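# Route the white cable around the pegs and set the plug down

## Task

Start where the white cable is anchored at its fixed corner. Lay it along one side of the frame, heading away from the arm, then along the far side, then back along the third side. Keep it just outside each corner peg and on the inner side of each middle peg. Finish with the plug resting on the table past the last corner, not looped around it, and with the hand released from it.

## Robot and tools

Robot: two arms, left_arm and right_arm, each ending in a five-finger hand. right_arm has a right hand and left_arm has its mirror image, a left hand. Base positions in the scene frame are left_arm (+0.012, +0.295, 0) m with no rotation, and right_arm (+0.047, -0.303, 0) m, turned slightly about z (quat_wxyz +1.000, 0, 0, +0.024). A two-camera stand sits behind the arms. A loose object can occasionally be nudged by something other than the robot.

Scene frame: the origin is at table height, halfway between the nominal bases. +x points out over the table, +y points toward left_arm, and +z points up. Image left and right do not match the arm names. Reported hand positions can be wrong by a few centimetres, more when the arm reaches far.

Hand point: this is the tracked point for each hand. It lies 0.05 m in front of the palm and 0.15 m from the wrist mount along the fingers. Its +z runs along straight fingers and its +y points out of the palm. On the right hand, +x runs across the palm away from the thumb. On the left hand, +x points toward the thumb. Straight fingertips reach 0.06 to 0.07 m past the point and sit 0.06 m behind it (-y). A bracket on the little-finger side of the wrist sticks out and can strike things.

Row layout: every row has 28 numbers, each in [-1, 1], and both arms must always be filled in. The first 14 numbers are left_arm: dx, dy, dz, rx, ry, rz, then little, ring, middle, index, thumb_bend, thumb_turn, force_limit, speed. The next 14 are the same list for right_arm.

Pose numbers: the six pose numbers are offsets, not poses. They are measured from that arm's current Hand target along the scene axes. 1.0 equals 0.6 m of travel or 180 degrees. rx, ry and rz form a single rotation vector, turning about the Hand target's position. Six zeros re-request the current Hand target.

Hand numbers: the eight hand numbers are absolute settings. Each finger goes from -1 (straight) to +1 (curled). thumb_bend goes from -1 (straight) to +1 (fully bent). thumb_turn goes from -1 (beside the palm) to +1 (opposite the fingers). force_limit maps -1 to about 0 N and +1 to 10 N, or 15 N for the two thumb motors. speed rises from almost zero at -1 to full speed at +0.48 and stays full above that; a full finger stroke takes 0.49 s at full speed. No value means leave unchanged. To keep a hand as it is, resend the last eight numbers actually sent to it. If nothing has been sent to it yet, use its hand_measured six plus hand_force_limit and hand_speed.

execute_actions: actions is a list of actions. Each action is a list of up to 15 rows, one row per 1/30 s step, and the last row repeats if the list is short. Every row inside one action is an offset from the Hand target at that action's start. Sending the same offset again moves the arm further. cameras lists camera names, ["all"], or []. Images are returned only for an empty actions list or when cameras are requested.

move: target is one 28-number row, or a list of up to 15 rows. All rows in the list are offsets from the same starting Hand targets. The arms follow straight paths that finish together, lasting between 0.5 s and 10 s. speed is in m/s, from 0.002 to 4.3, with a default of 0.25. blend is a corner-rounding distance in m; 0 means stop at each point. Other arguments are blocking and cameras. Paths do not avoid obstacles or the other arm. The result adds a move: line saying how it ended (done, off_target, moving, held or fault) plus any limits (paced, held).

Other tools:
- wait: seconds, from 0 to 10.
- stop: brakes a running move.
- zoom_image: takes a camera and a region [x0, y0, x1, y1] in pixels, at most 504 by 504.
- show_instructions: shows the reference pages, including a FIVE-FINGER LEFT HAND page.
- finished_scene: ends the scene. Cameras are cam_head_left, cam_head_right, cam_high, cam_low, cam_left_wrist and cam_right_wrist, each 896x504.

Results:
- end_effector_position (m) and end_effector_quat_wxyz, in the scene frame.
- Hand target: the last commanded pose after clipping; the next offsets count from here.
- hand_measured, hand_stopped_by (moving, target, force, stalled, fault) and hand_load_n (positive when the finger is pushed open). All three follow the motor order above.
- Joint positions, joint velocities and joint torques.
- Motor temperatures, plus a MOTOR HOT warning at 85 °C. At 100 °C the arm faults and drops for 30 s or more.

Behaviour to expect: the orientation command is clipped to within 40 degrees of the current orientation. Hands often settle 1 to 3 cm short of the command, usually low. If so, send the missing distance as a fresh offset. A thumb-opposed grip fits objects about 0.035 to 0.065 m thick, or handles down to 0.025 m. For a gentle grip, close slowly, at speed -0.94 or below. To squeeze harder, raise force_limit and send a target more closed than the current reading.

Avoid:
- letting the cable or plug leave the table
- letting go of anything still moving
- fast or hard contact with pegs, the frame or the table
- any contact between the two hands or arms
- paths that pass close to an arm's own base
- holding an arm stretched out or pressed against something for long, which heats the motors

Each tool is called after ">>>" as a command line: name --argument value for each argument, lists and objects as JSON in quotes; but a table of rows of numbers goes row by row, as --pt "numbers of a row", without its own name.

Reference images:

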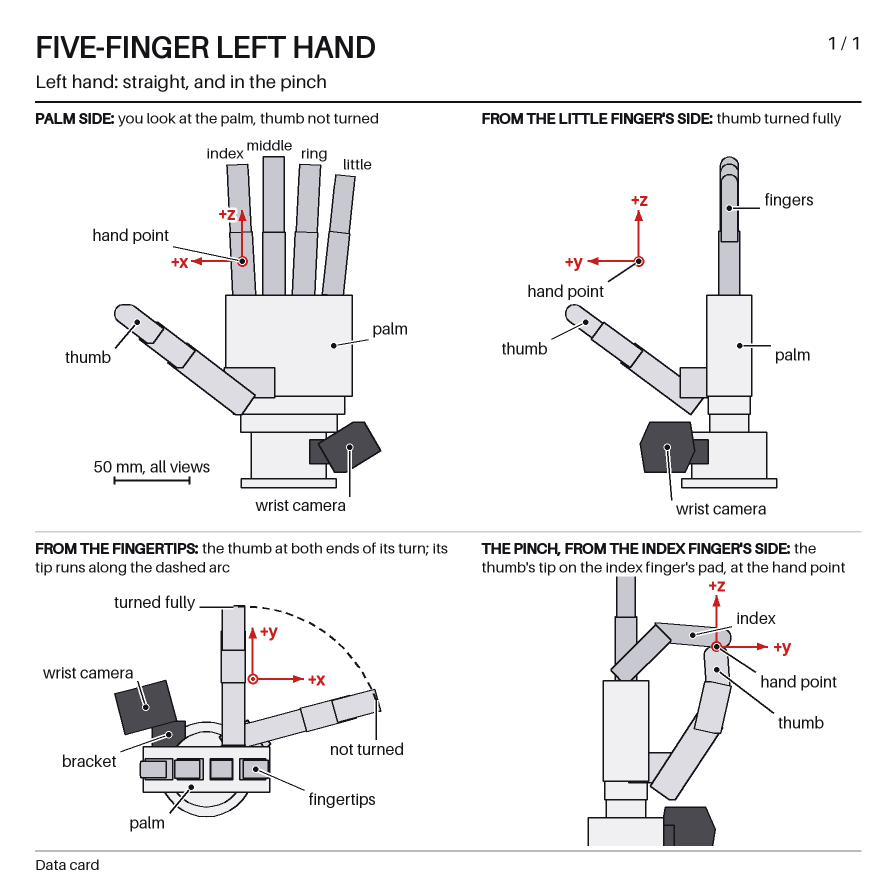

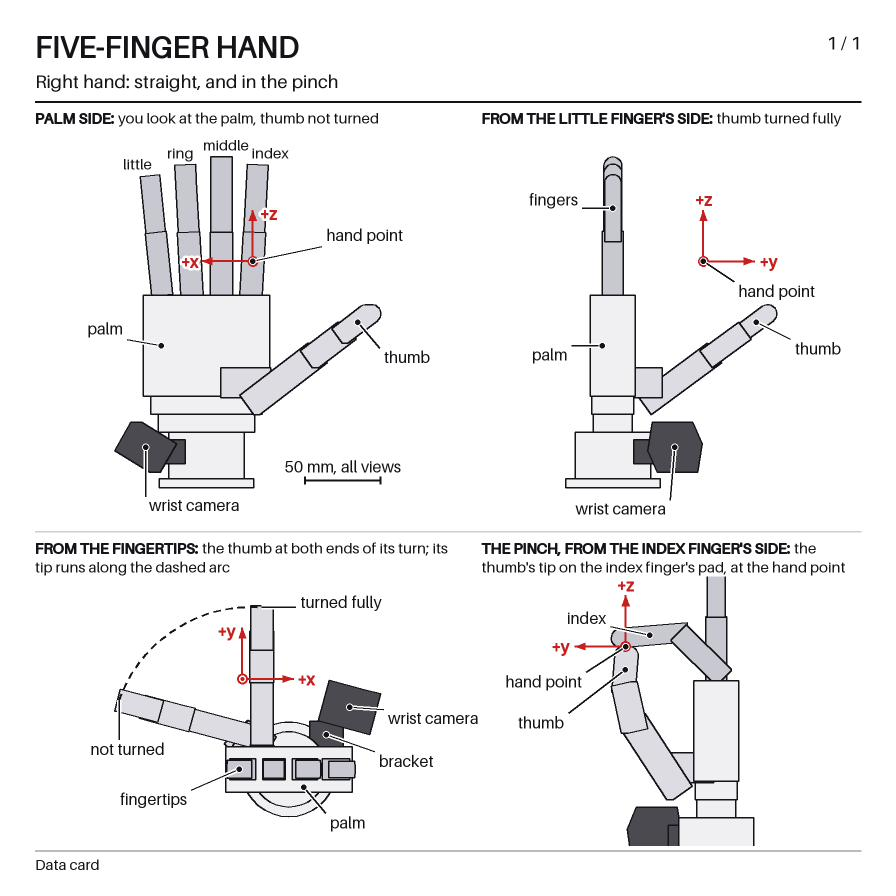

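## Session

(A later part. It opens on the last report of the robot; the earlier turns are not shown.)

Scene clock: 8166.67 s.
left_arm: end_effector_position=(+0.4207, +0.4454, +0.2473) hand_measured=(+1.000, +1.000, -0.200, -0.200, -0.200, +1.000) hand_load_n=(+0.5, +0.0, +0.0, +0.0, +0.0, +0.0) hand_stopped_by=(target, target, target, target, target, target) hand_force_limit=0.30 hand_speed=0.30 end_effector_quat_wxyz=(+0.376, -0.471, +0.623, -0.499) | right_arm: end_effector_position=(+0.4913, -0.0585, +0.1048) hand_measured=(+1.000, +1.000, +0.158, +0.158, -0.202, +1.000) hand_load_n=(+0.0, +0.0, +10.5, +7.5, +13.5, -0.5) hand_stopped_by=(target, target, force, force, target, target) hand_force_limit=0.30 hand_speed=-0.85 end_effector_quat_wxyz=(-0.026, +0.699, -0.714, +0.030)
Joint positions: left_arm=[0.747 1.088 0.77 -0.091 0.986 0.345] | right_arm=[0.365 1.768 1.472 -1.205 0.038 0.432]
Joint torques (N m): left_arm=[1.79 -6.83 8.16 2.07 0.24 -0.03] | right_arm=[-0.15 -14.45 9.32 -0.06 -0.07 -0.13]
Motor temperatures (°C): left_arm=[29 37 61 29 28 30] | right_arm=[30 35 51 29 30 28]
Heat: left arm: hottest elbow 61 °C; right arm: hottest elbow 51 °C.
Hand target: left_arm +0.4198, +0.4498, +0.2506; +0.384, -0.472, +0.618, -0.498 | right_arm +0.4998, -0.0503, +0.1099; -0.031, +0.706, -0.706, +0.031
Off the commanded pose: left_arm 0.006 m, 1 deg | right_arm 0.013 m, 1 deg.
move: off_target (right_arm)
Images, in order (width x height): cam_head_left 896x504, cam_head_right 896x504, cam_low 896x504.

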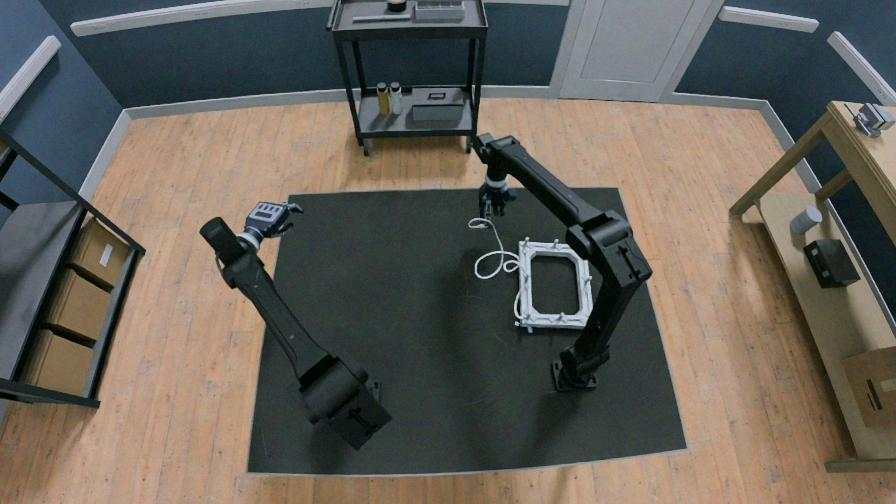

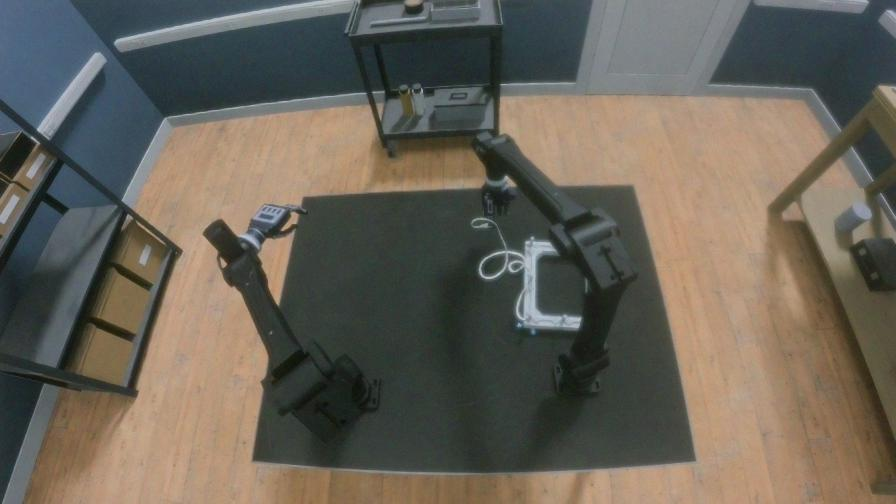

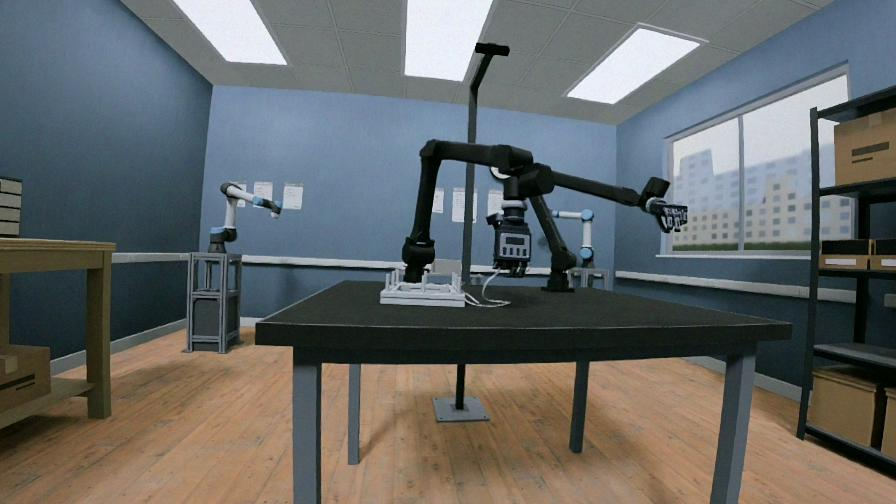

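>>> move --pt "0 0 0 0 0 0 1 1 -0.2 -0.2 -0.2 1 0.3 0.3 0.125 -0.167 -0.037 0 0 0 1 1 0.5 0.55 -0.2 1 0.3 -0.85" --pt "0 0 0 0 0 0 1 1 -0.2 -0.2 -0.2 1 0.3 0.3 0.1 -0.667 -0.045 0 0 0 1 1 0.5 0.55 -0.2 1 0.3 -0.85" --speed '[0.15,0.12]' --blend '[0.04,0]' --cameras '["cam_head_left","cam_low"]'

>>> zoom_image --camera "cam_head_left" --region '[460, 180, 640, 340]'

>>> zoom_image --camera "cam_low" --region '[320, 220, 520, 330]'

Scene clock: 8181.73 s.
left_arm: end_effector_position=(+0.4207, +0.4454, +0.2473) hand_measured=(+1.000, +1.000, -0.200, -0.200, -0.200, +1.000) hand_load_n=(+0.0, +0.0, +0.0, +0.0, +0.0, +0.0) hand_stopped_by=(target, target, target, target, target, target) hand_force_limit=0.30 hand_speed=0.30 end_effector_quat_wxyz=(+0.376, -0.471, +0.623, -0.499) | right_arm: end_effector_position=(+0.5488, -0.4465, +0.0809) hand_measured=(+1.000, +1.000, +0.158, +0.158, -0.202, +1.000) hand_load_n=(+0.0, +0.0, +10.5, +7.5, +14.0, -1.0) hand_stopped_by=(target, target, force, force, target, target) hand_force_limit=0.30 hand_speed=-0.85 end_effector_quat_wxyz=(-0.029, +0.702, -0.711, +0.028)
Joint positions: left_arm=[0.747 1.088 0.77 -0.091 0.986 0.345] | right_arm=[-0.358 1.886 1.577 -1.184 -0.025 -0.297]
Joint torques (N m): left_arm=[1.73 -6.83 8.16 2.06 0.24 -0.03] | right_arm=[-0.67 -16.03 9.26 -0.28 -0.17 -0.23]
Motor temperatures (°C): left_arm=[29 37 61 29 28 30] | right_arm=[30 35 51 29 30 28]
Heat: left arm: hottest elbow 61 °C; right arm: hottest elbow 51 °C.
Hand target: left_arm +0.4198, +0.4498, +0.2506; +0.384, -0.472, +0.618, -0.498 | right_arm +0.5598, -0.4505, +0.0829; -0.031, +0.706, -0.706, +0.031
Off the commanded pose: left_arm 0.006 m, 1 deg | right_arm 0.012 m, 1 deg.
move: off_target (right_arm)
Images, in order (width x height): cam_head_left 896x504, cam_low 896x504.

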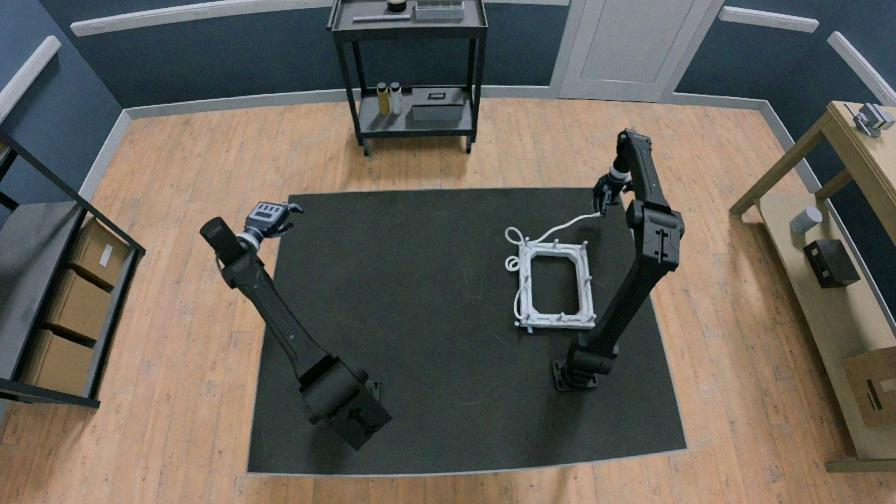

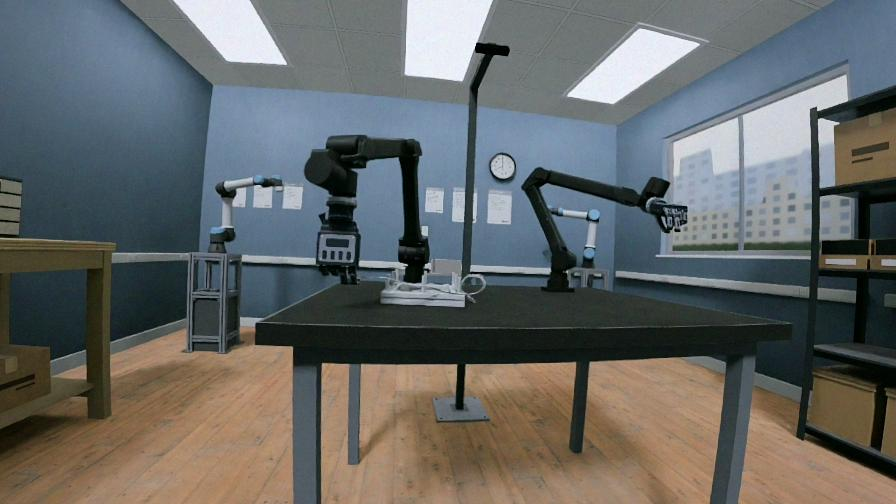

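Scaled by 2.800 from the camera's 896x504 image, which has a finer 1280x720 frame.

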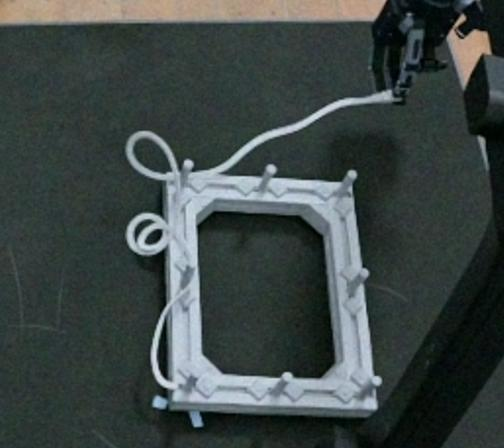

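Scaled by 2.520 from the camera's 896x504 image, which has a finer 1280x720 frame.

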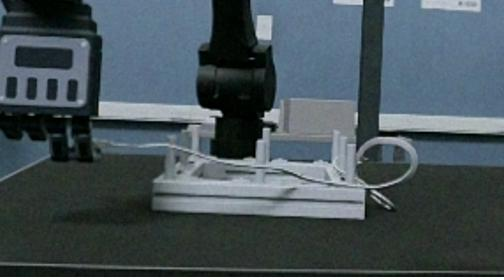

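>>> zoom_image --camera "cam_head_left" --region '[495, 215, 565, 285]'

>>> zoom_image --camera "cam_low" --region '[400, 255, 500, 315]'

>>> execute_actions --actions '[]' --cameras '["cam_high","cam_head_right"]'

>>> zoom_image --camera "cam_high" --region '[280, 80, 420, 220]'

>>> zoom_image --camera "cam_head_right" --region '[495, 215, 565, 285]'

Scaled by 7.200 from the camera's 896x504 image, which has a finer 1280x720 frame.

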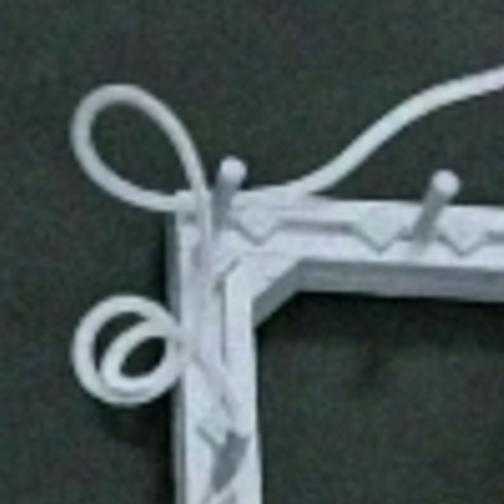

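Scaled by 5.040 from the camera's 896x504 image, which has a finer 1280x720 frame.

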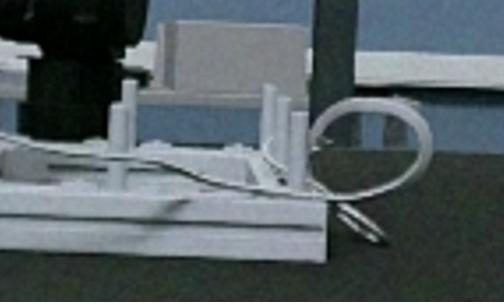

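Scene clock: 8187.93 s.
left_arm: end_effector_position=(+0.4207, +0.4454, +0.2473) hand_measured=(+1.000, +1.000, -0.200, -0.200, -0.200, +1.000) hand_load_n=(+0.0, -0.5, +0.0, +0.0, +0.0, +0.0) hand_stopped_by=(target, target, target, target, target, target) hand_force_limit=0.30 hand_speed=0.30 end_effector_quat_wxyz=(+0.376, -0.471, +0.623, -0.499) | right_arm: end_effector_position=(+0.5488, -0.4466, +0.0809) hand_measured=(+1.000, +1.000, +0.158, +0.158, -0.202, +1.000) hand_load_n=(+0.0, +0.0, +10.5, +8.0, +13.5, -1.0) hand_stopped_by=(target, target, force, force, target, target) hand_force_limit=0.30 hand_speed=-0.85 end_effector_quat_wxyz=(-0.029, +0.702, -0.711, +0.028)
Joint positions: left_arm=[0.747 1.088 0.77 -0.091 0.986 0.345] | right_arm=[-0.358 1.886 1.577 -1.184 -0.025 -0.297]
Joint velocities: within noise
Joint torques (N m): left_arm=[1.73 -6.83 8.16 2.06 0.23 -0.03] | right_arm=[-1.03 -16.79 9.52 -0.24 -0.12 -0.2]
Motor temperatures (°C): left_arm=[29 37 61 29 28 30] | right_arm=[30 35 51 29 30 28]
Heat: left arm: hottest elbow 61 °C; right arm: hottest elbow 51 °C.
Hand target: left_arm +0.4198, +0.4498, +0.2506; +0.384, -0.472, +0.618, -0.498 | right_arm +0.5598, -0.4505, +0.0829; -0.031, +0.707, -0.706, +0.031
Off the commanded pose: left_arm 0.006 m, 1 deg | right_arm 0.012 m, 1 deg.
Images, in order (width x height): cam_head_right 896x504, cam_high 896x504.

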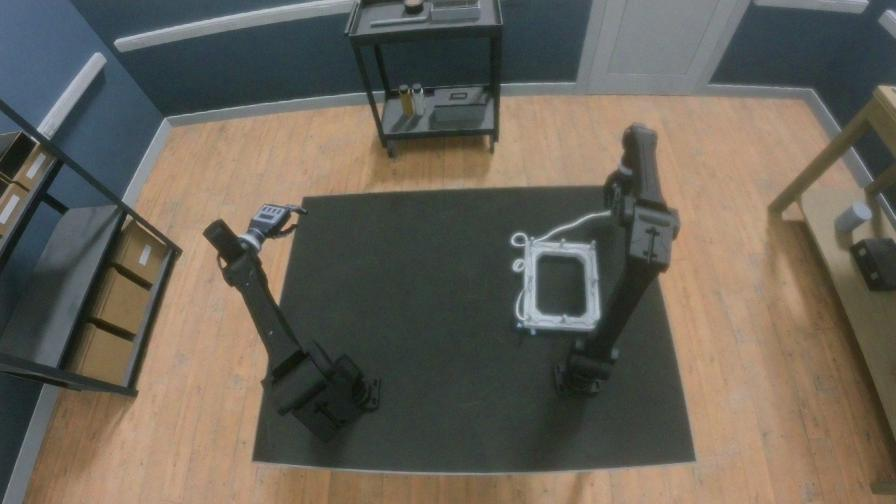

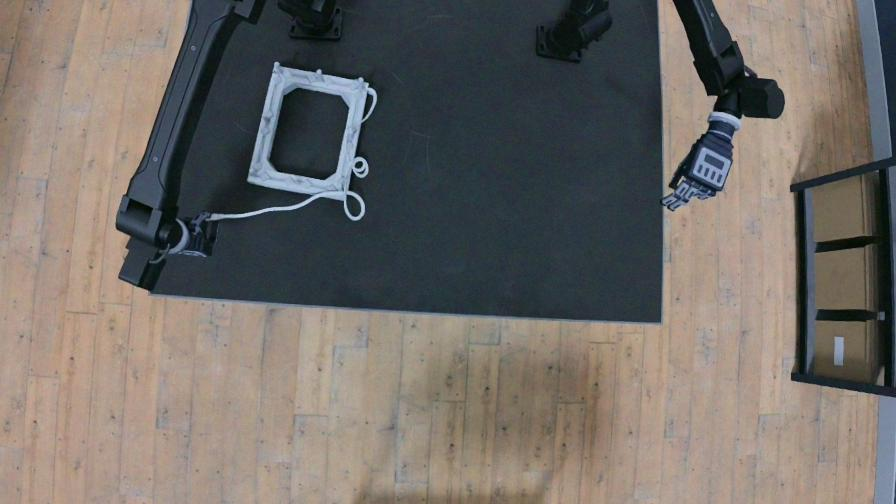

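Scaled by 3.600 from the camera's 896x504 image, which has a finer 1280x720 frame.

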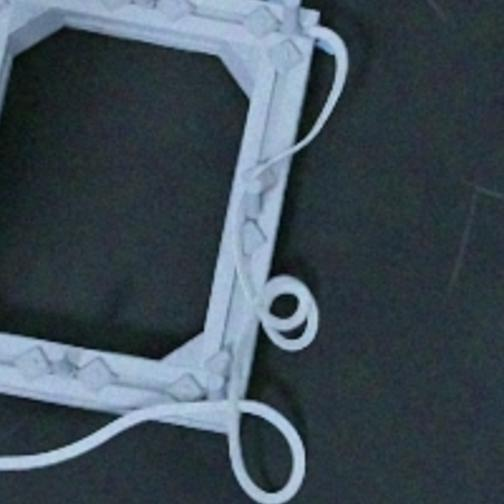

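Scaled by 7.200 from the camera's 896x504 image, which has a finer 1280x720 frame.

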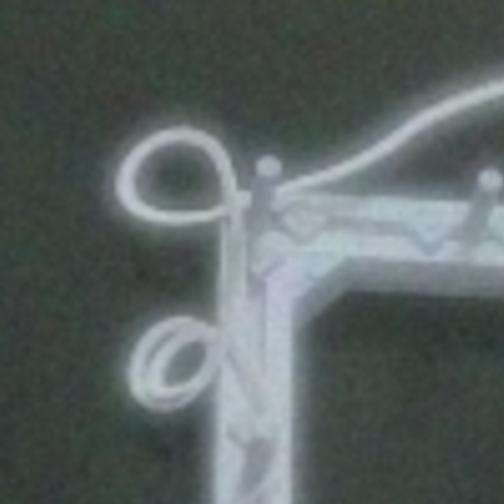

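>>> move --pt "0 0 0 0 0 0 1 1 -0.2 -0.2 -0.2 1 0.3 0.3 -0.05 0.2 0.003 0 0 -0.111 1 1 0.5 0.55 -0.2 1 0.3 -0.85" --pt "0 0 0 0 0 0 1 1 -0.2 -0.2 -0.2 1 0.3 0.3 -0.091 0.309 0.028 0 0 -0.278 1 1 0.5 0.55 -0.2 1 0.3 -0.85" --speed '[0.12,0.12]' --blend '[0.03,0]' --cameras '["cam_head_left","cam_low"]'

>>> zoom_image --camera "cam_head_left" --region '[460, 180, 640, 340]'

>>> zoom_image --camera "cam_low" --region '[320, 220, 520, 330]'

Scene clock: 8209.23 s.
left_arm: end_effector_position=(+0.4207, +0.4454, +0.2473) hand_measured=(+1.000, +1.000, -0.200, -0.200, -0.200, +1.000) hand_load_n=(+0.0, +0.0, +0.0, +0.0, +0.0, +0.0) hand_stopped_by=(target, target, target, target, target, target) hand_force_limit=0.30 hand_speed=0.30 end_effector_quat_wxyz=(+0.376, -0.471, +0.623, -0.499) | right_arm: end_effector_position=(+0.5089, -0.2688, +0.0988) hand_measured=(+1.000, +1.000, +0.158, +0.158, -0.202, +1.000) hand_load_n=(+0.0, +0.0, +10.5, +7.5, +14.0, -1.0) hand_stopped_by=(target, target, force, force, target, target) hand_force_limit=0.30 hand_speed=-0.85 end_effector_quat_wxyz=(+0.019, -0.343, +0.938, -0.042)
Joint positions: left_arm=[0.747 1.088 0.77 -0.091 0.986 0.345] | right_arm=[-0.088 1.606 1.244 -1.142 0.064 0.827]
Joint torques (N m): left_arm=[1.73 -6.83 8.16 2.06 0.24 -0.03] | right_arm=[0.38 -13.51 6.06 -0.08 0.02 0.01]
Motor temperatures (°C): left_arm=[29 37 61 29 28 30] | right_arm=[30 36 52 29 30 28]
Heat: left arm: hottest elbow 61 °C; right arm: hottest elbow 52 °C.
Hand target: left_arm +0.4198, +0.4498, +0.2506; +0.384, -0.472, +0.618, -0.498 | right_arm +0.5052, -0.2651, +0.0997; +0.015, -0.341, +0.939, -0.042
Off the commanded pose: left_arm 0.006 m, 1 deg | right_arm 0.005 m, 1 deg.
move: done
Images, in order (width x height): cam_head_left 896x504, cam_low 896x504.

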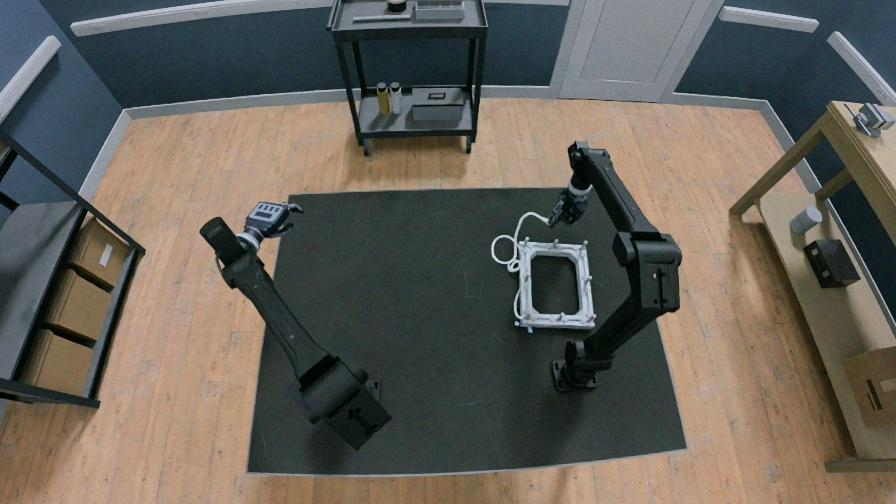

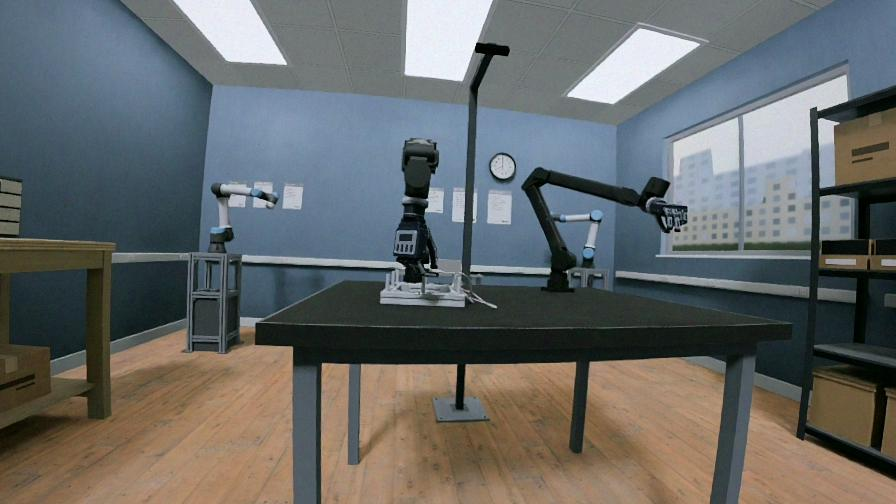

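Scaled by 2.800 from the camera's 896x504 image, which has a finer 1280x720 frame.

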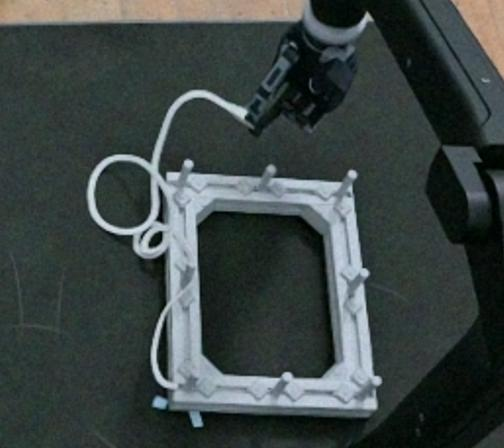

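Scaled by 2.520 from the camera's 896x504 image, which has a finer 1280x720 frame.

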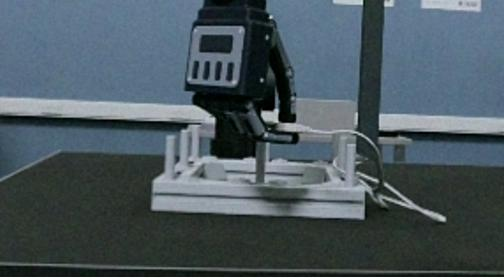

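>>> move --pt "0 0 0 0 0 0 1 1 -0.2 -0.2 -0.2 1 0.3 0.3 0.058 0.033 -0.03 -0.2056 -0.0916 -0.1705 1 1 0.5 0.55 -0.2 1 0.3 -0.85" --speed '[0.15]' --cameras '["cam_head_left","cam_low","cam_right_wrist"]'

>>> zoom_image --camera "cam_head_left" --region '[460, 180, 640, 340]'

>>> zoom_image --camera "cam_low" --region '[320, 220, 520, 330]'

Scene clock: 8288.53 s.
left_arm: end_effector_position=(+0.4207, +0.4454, +0.2473) hand_measured=(+1.000, +1.000, -0.200, -0.200, -0.200, +1.000) hand_load_n=(+0.0, +0.0, +0.0, +0.0, +0.0, +0.0) hand_stopped_by=(target, target, target, target, target, target) hand_force_limit=0.30 hand_speed=0.30 end_effector_quat_wxyz=(+0.376, -0.471, +0.623, -0.499) | right_arm: end_effector_position=(+0.5279, -0.2518, +0.0775) hand_measured=(+1.000, +1.000, +0.158, +0.158, -0.202, +1.000) hand_load_n=(+0.0, +0.0, +10.5, +7.5, +13.5, -1.0) hand_stopped_by=(target, target, force, force, target, target) hand_force_limit=0.30 hand_speed=-0.85 end_effector_quat_wxyz=(+0.020, -0.068, +0.921, -0.382)
Joint positions: left_arm=[0.747 1.088 0.77 -0.091 0.986 0.345] | right_arm=[0.262 1.686 1.229 -1.296 0.769 1.807]
Joint torques (N m): left_arm=[1.73 -6.83 8.16 2.07 0.24 -0.02] | right_arm=[0.38 -12.57 8.35 -0.65 0.58 0.09]
Motor temperatures (°C): left_arm=[29 36 61 29 28 30] | right_arm=[30 36 51 29 30 28]
Heat: left arm: hottest elbow 61 °C; right arm: hottest elbow 51 °C.
Hand target: left_arm +0.4198, +0.4498, +0.2506; +0.384, -0.472, +0.618, -0.498 | right_arm +0.5399, -0.2453, +0.0816; +0.027, -0.064, +0.921, -0.382
Off the commanded pose: left_arm 0.006 m, 1 deg | right_arm 0.014 m, 1 deg.
move: off_target (right_arm)
Images, in order (width x height): cam_head_left 896x504, cam_low 896x504, cam_right_wrist 896x504.

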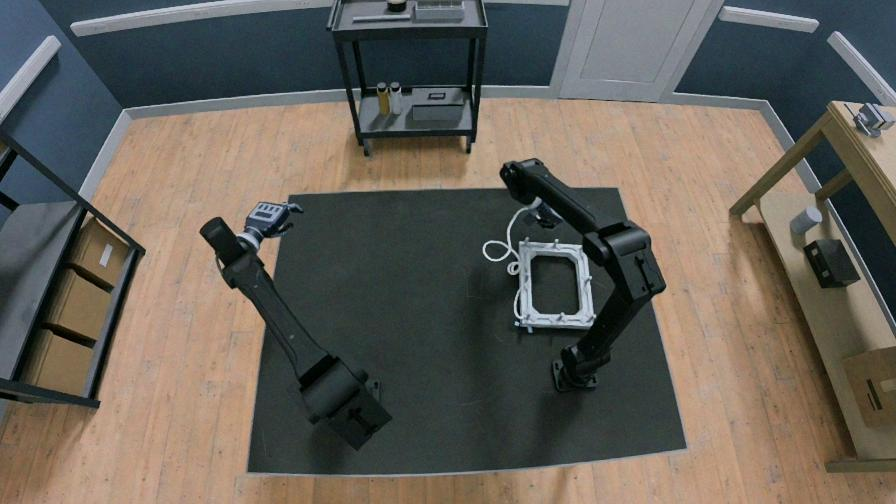

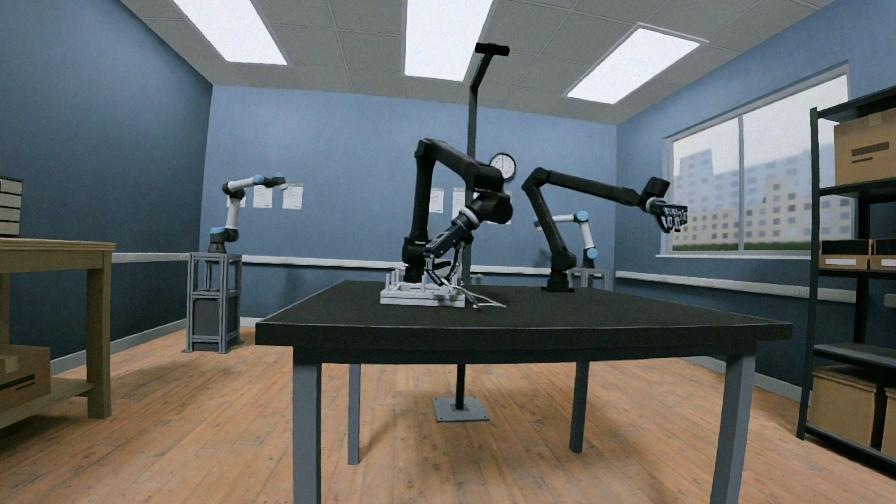

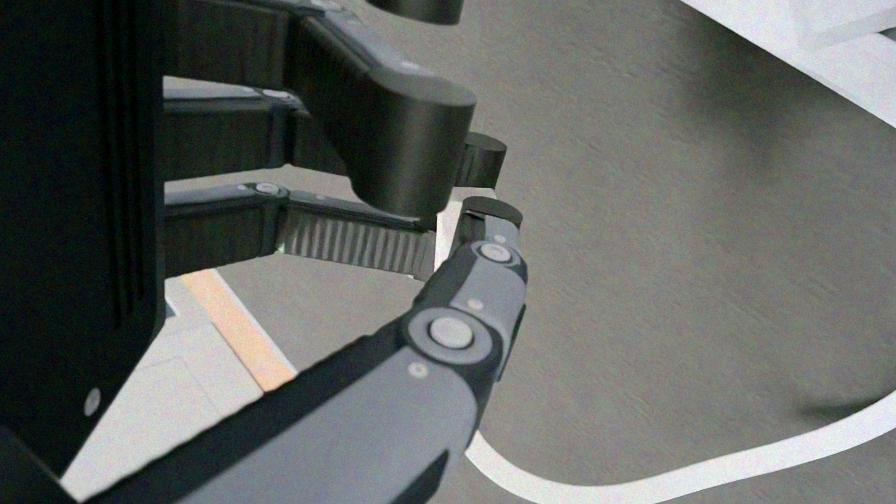

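Scaled by 2.800 from the camera's 896x504 image, which has a finer 1280x720 frame.

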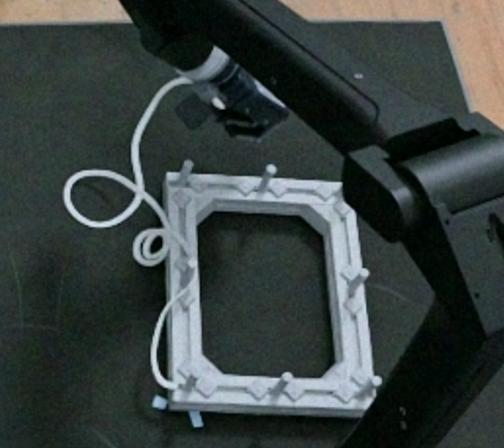

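Scaled by 2.520 from the camera's 896x504 image, which has a finer 1280x720 frame.

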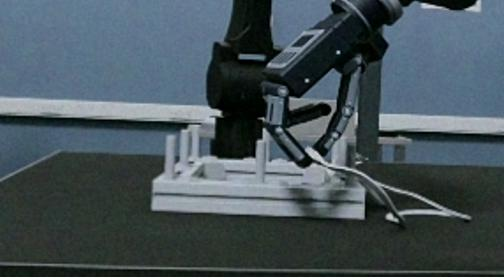

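>>> execute_actions --actions '[]'

>>> zoom_image --camera "cam_high" --region '[240, 60, 460, 240]'

>>> zoom_image --camera "cam_head_left" --region '[380, 160, 640, 320]'

Scene clock: 8328.00 s.
left_arm: end_effector_position=(+0.4207, +0.4454, +0.2473) hand_measured=(+1.000, +1.000, -0.200, -0.200, -0.200, +1.000) hand_load_n=(+0.0, +0.0, +0.0, +0.0, +0.0, +0.0) hand_stopped_by=(target, target, target, target, target, target) hand_force_limit=0.30 hand_speed=0.30 end_effector_quat_wxyz=(+0.376, -0.471, +0.623, -0.499) | right_arm: end_effector_position=(+0.5279, -0.2518, +0.0775) hand_measured=(+1.000, +1.000, +0.158, +0.158, -0.202, +1.000) hand_load_n=(+0.0, +0.0, +10.5, +7.5, +13.5, -1.0) hand_stopped_by=(target, target, force, force, target, target) hand_force_limit=0.30 hand_speed=-0.85 end_effector_quat_wxyz=(+0.020, -0.068, +0.921, -0.382)
Joint positions: left_arm=[0.747 1.088 0.77 -0.091 0.986 0.345] | right_arm=[0.262 1.686 1.229 -1.296 0.769 1.808]
Joint velocities: within noise
Joint torques (N m): left_arm=[1.73 -6.83 8.16 2.07 0.24 -0.03] | right_arm=[0.67 -13.16 8.4 -0.72 0.62 0.01]
Motor temperatures (°C): left_arm=[29 36 61 29 28 30] | right_arm=[30 36 50 29 30 28]
Heat: left arm: hottest elbow 61 °C; right arm: hottest elbow 50 °C.
Hand target: left_arm +0.4198, +0.4498, +0.2506; +0.384, -0.472, +0.618, -0.498 | right_arm +0.5399, -0.2453, +0.0816; +0.027, -0.064, +0.921, -0.382
Off the commanded pose: left_arm 0.006 m, 1 deg | right_arm 0.014 m, 1 deg.

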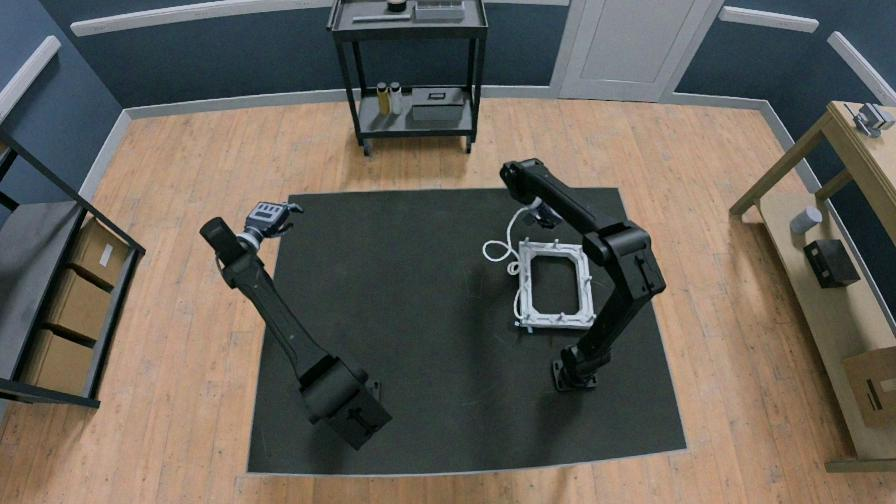

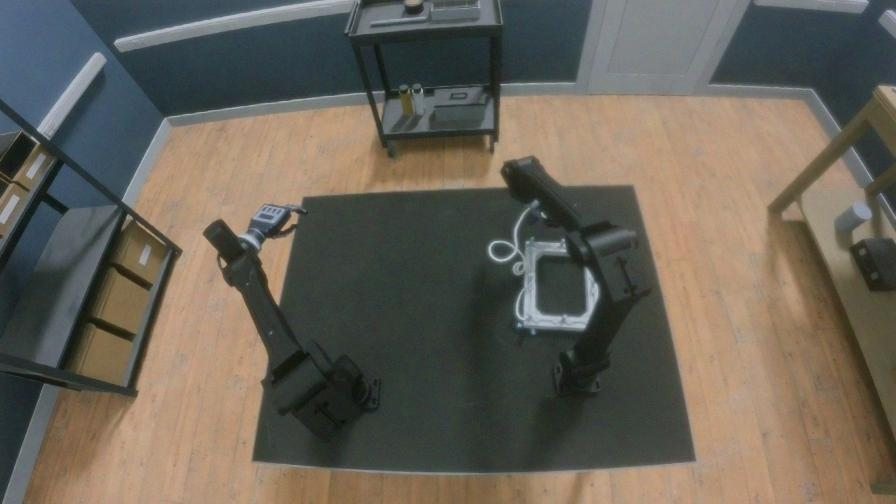

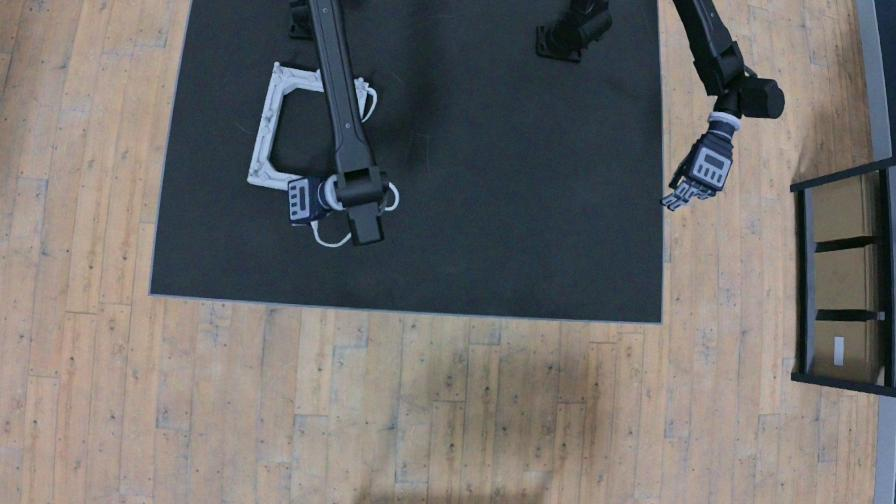

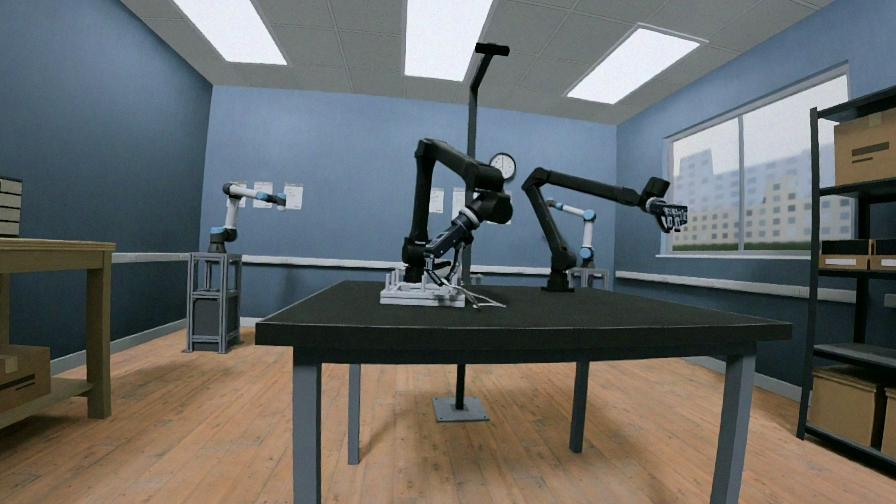

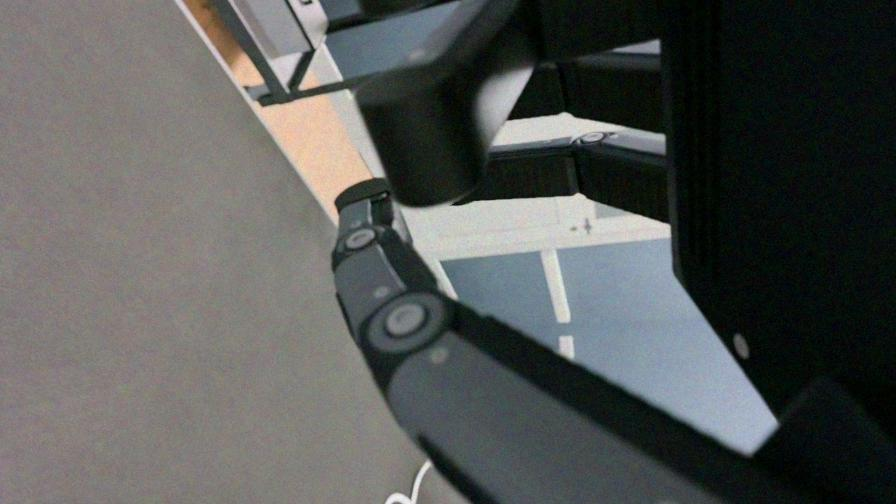

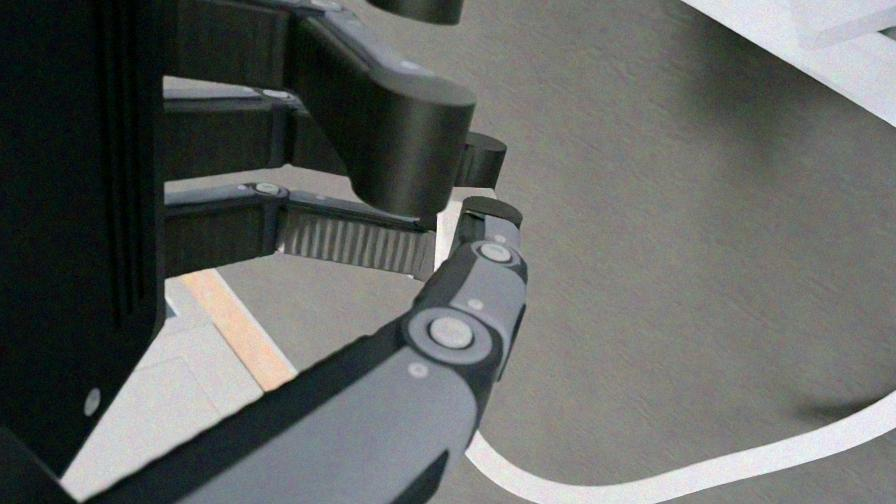

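Scaled by 2.291 from the camera's 896x504 image, which has a finer 1280x720 frame.

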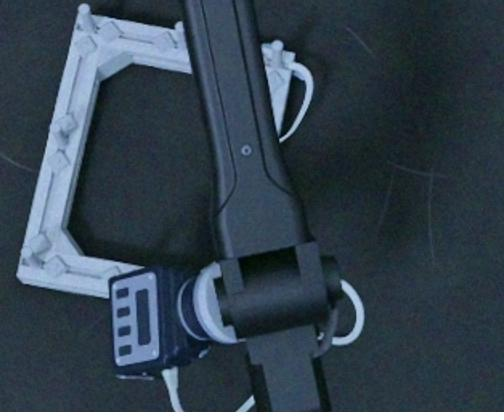

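Scaled by 1.938 from the camera's 896x504 image, which has a finer 1280x720 frame.

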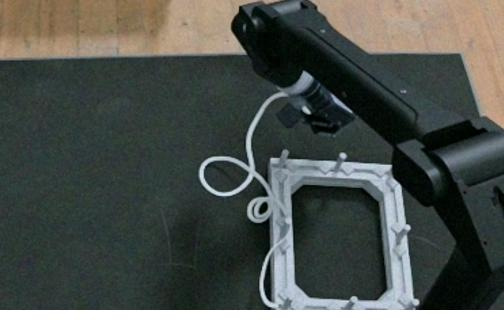

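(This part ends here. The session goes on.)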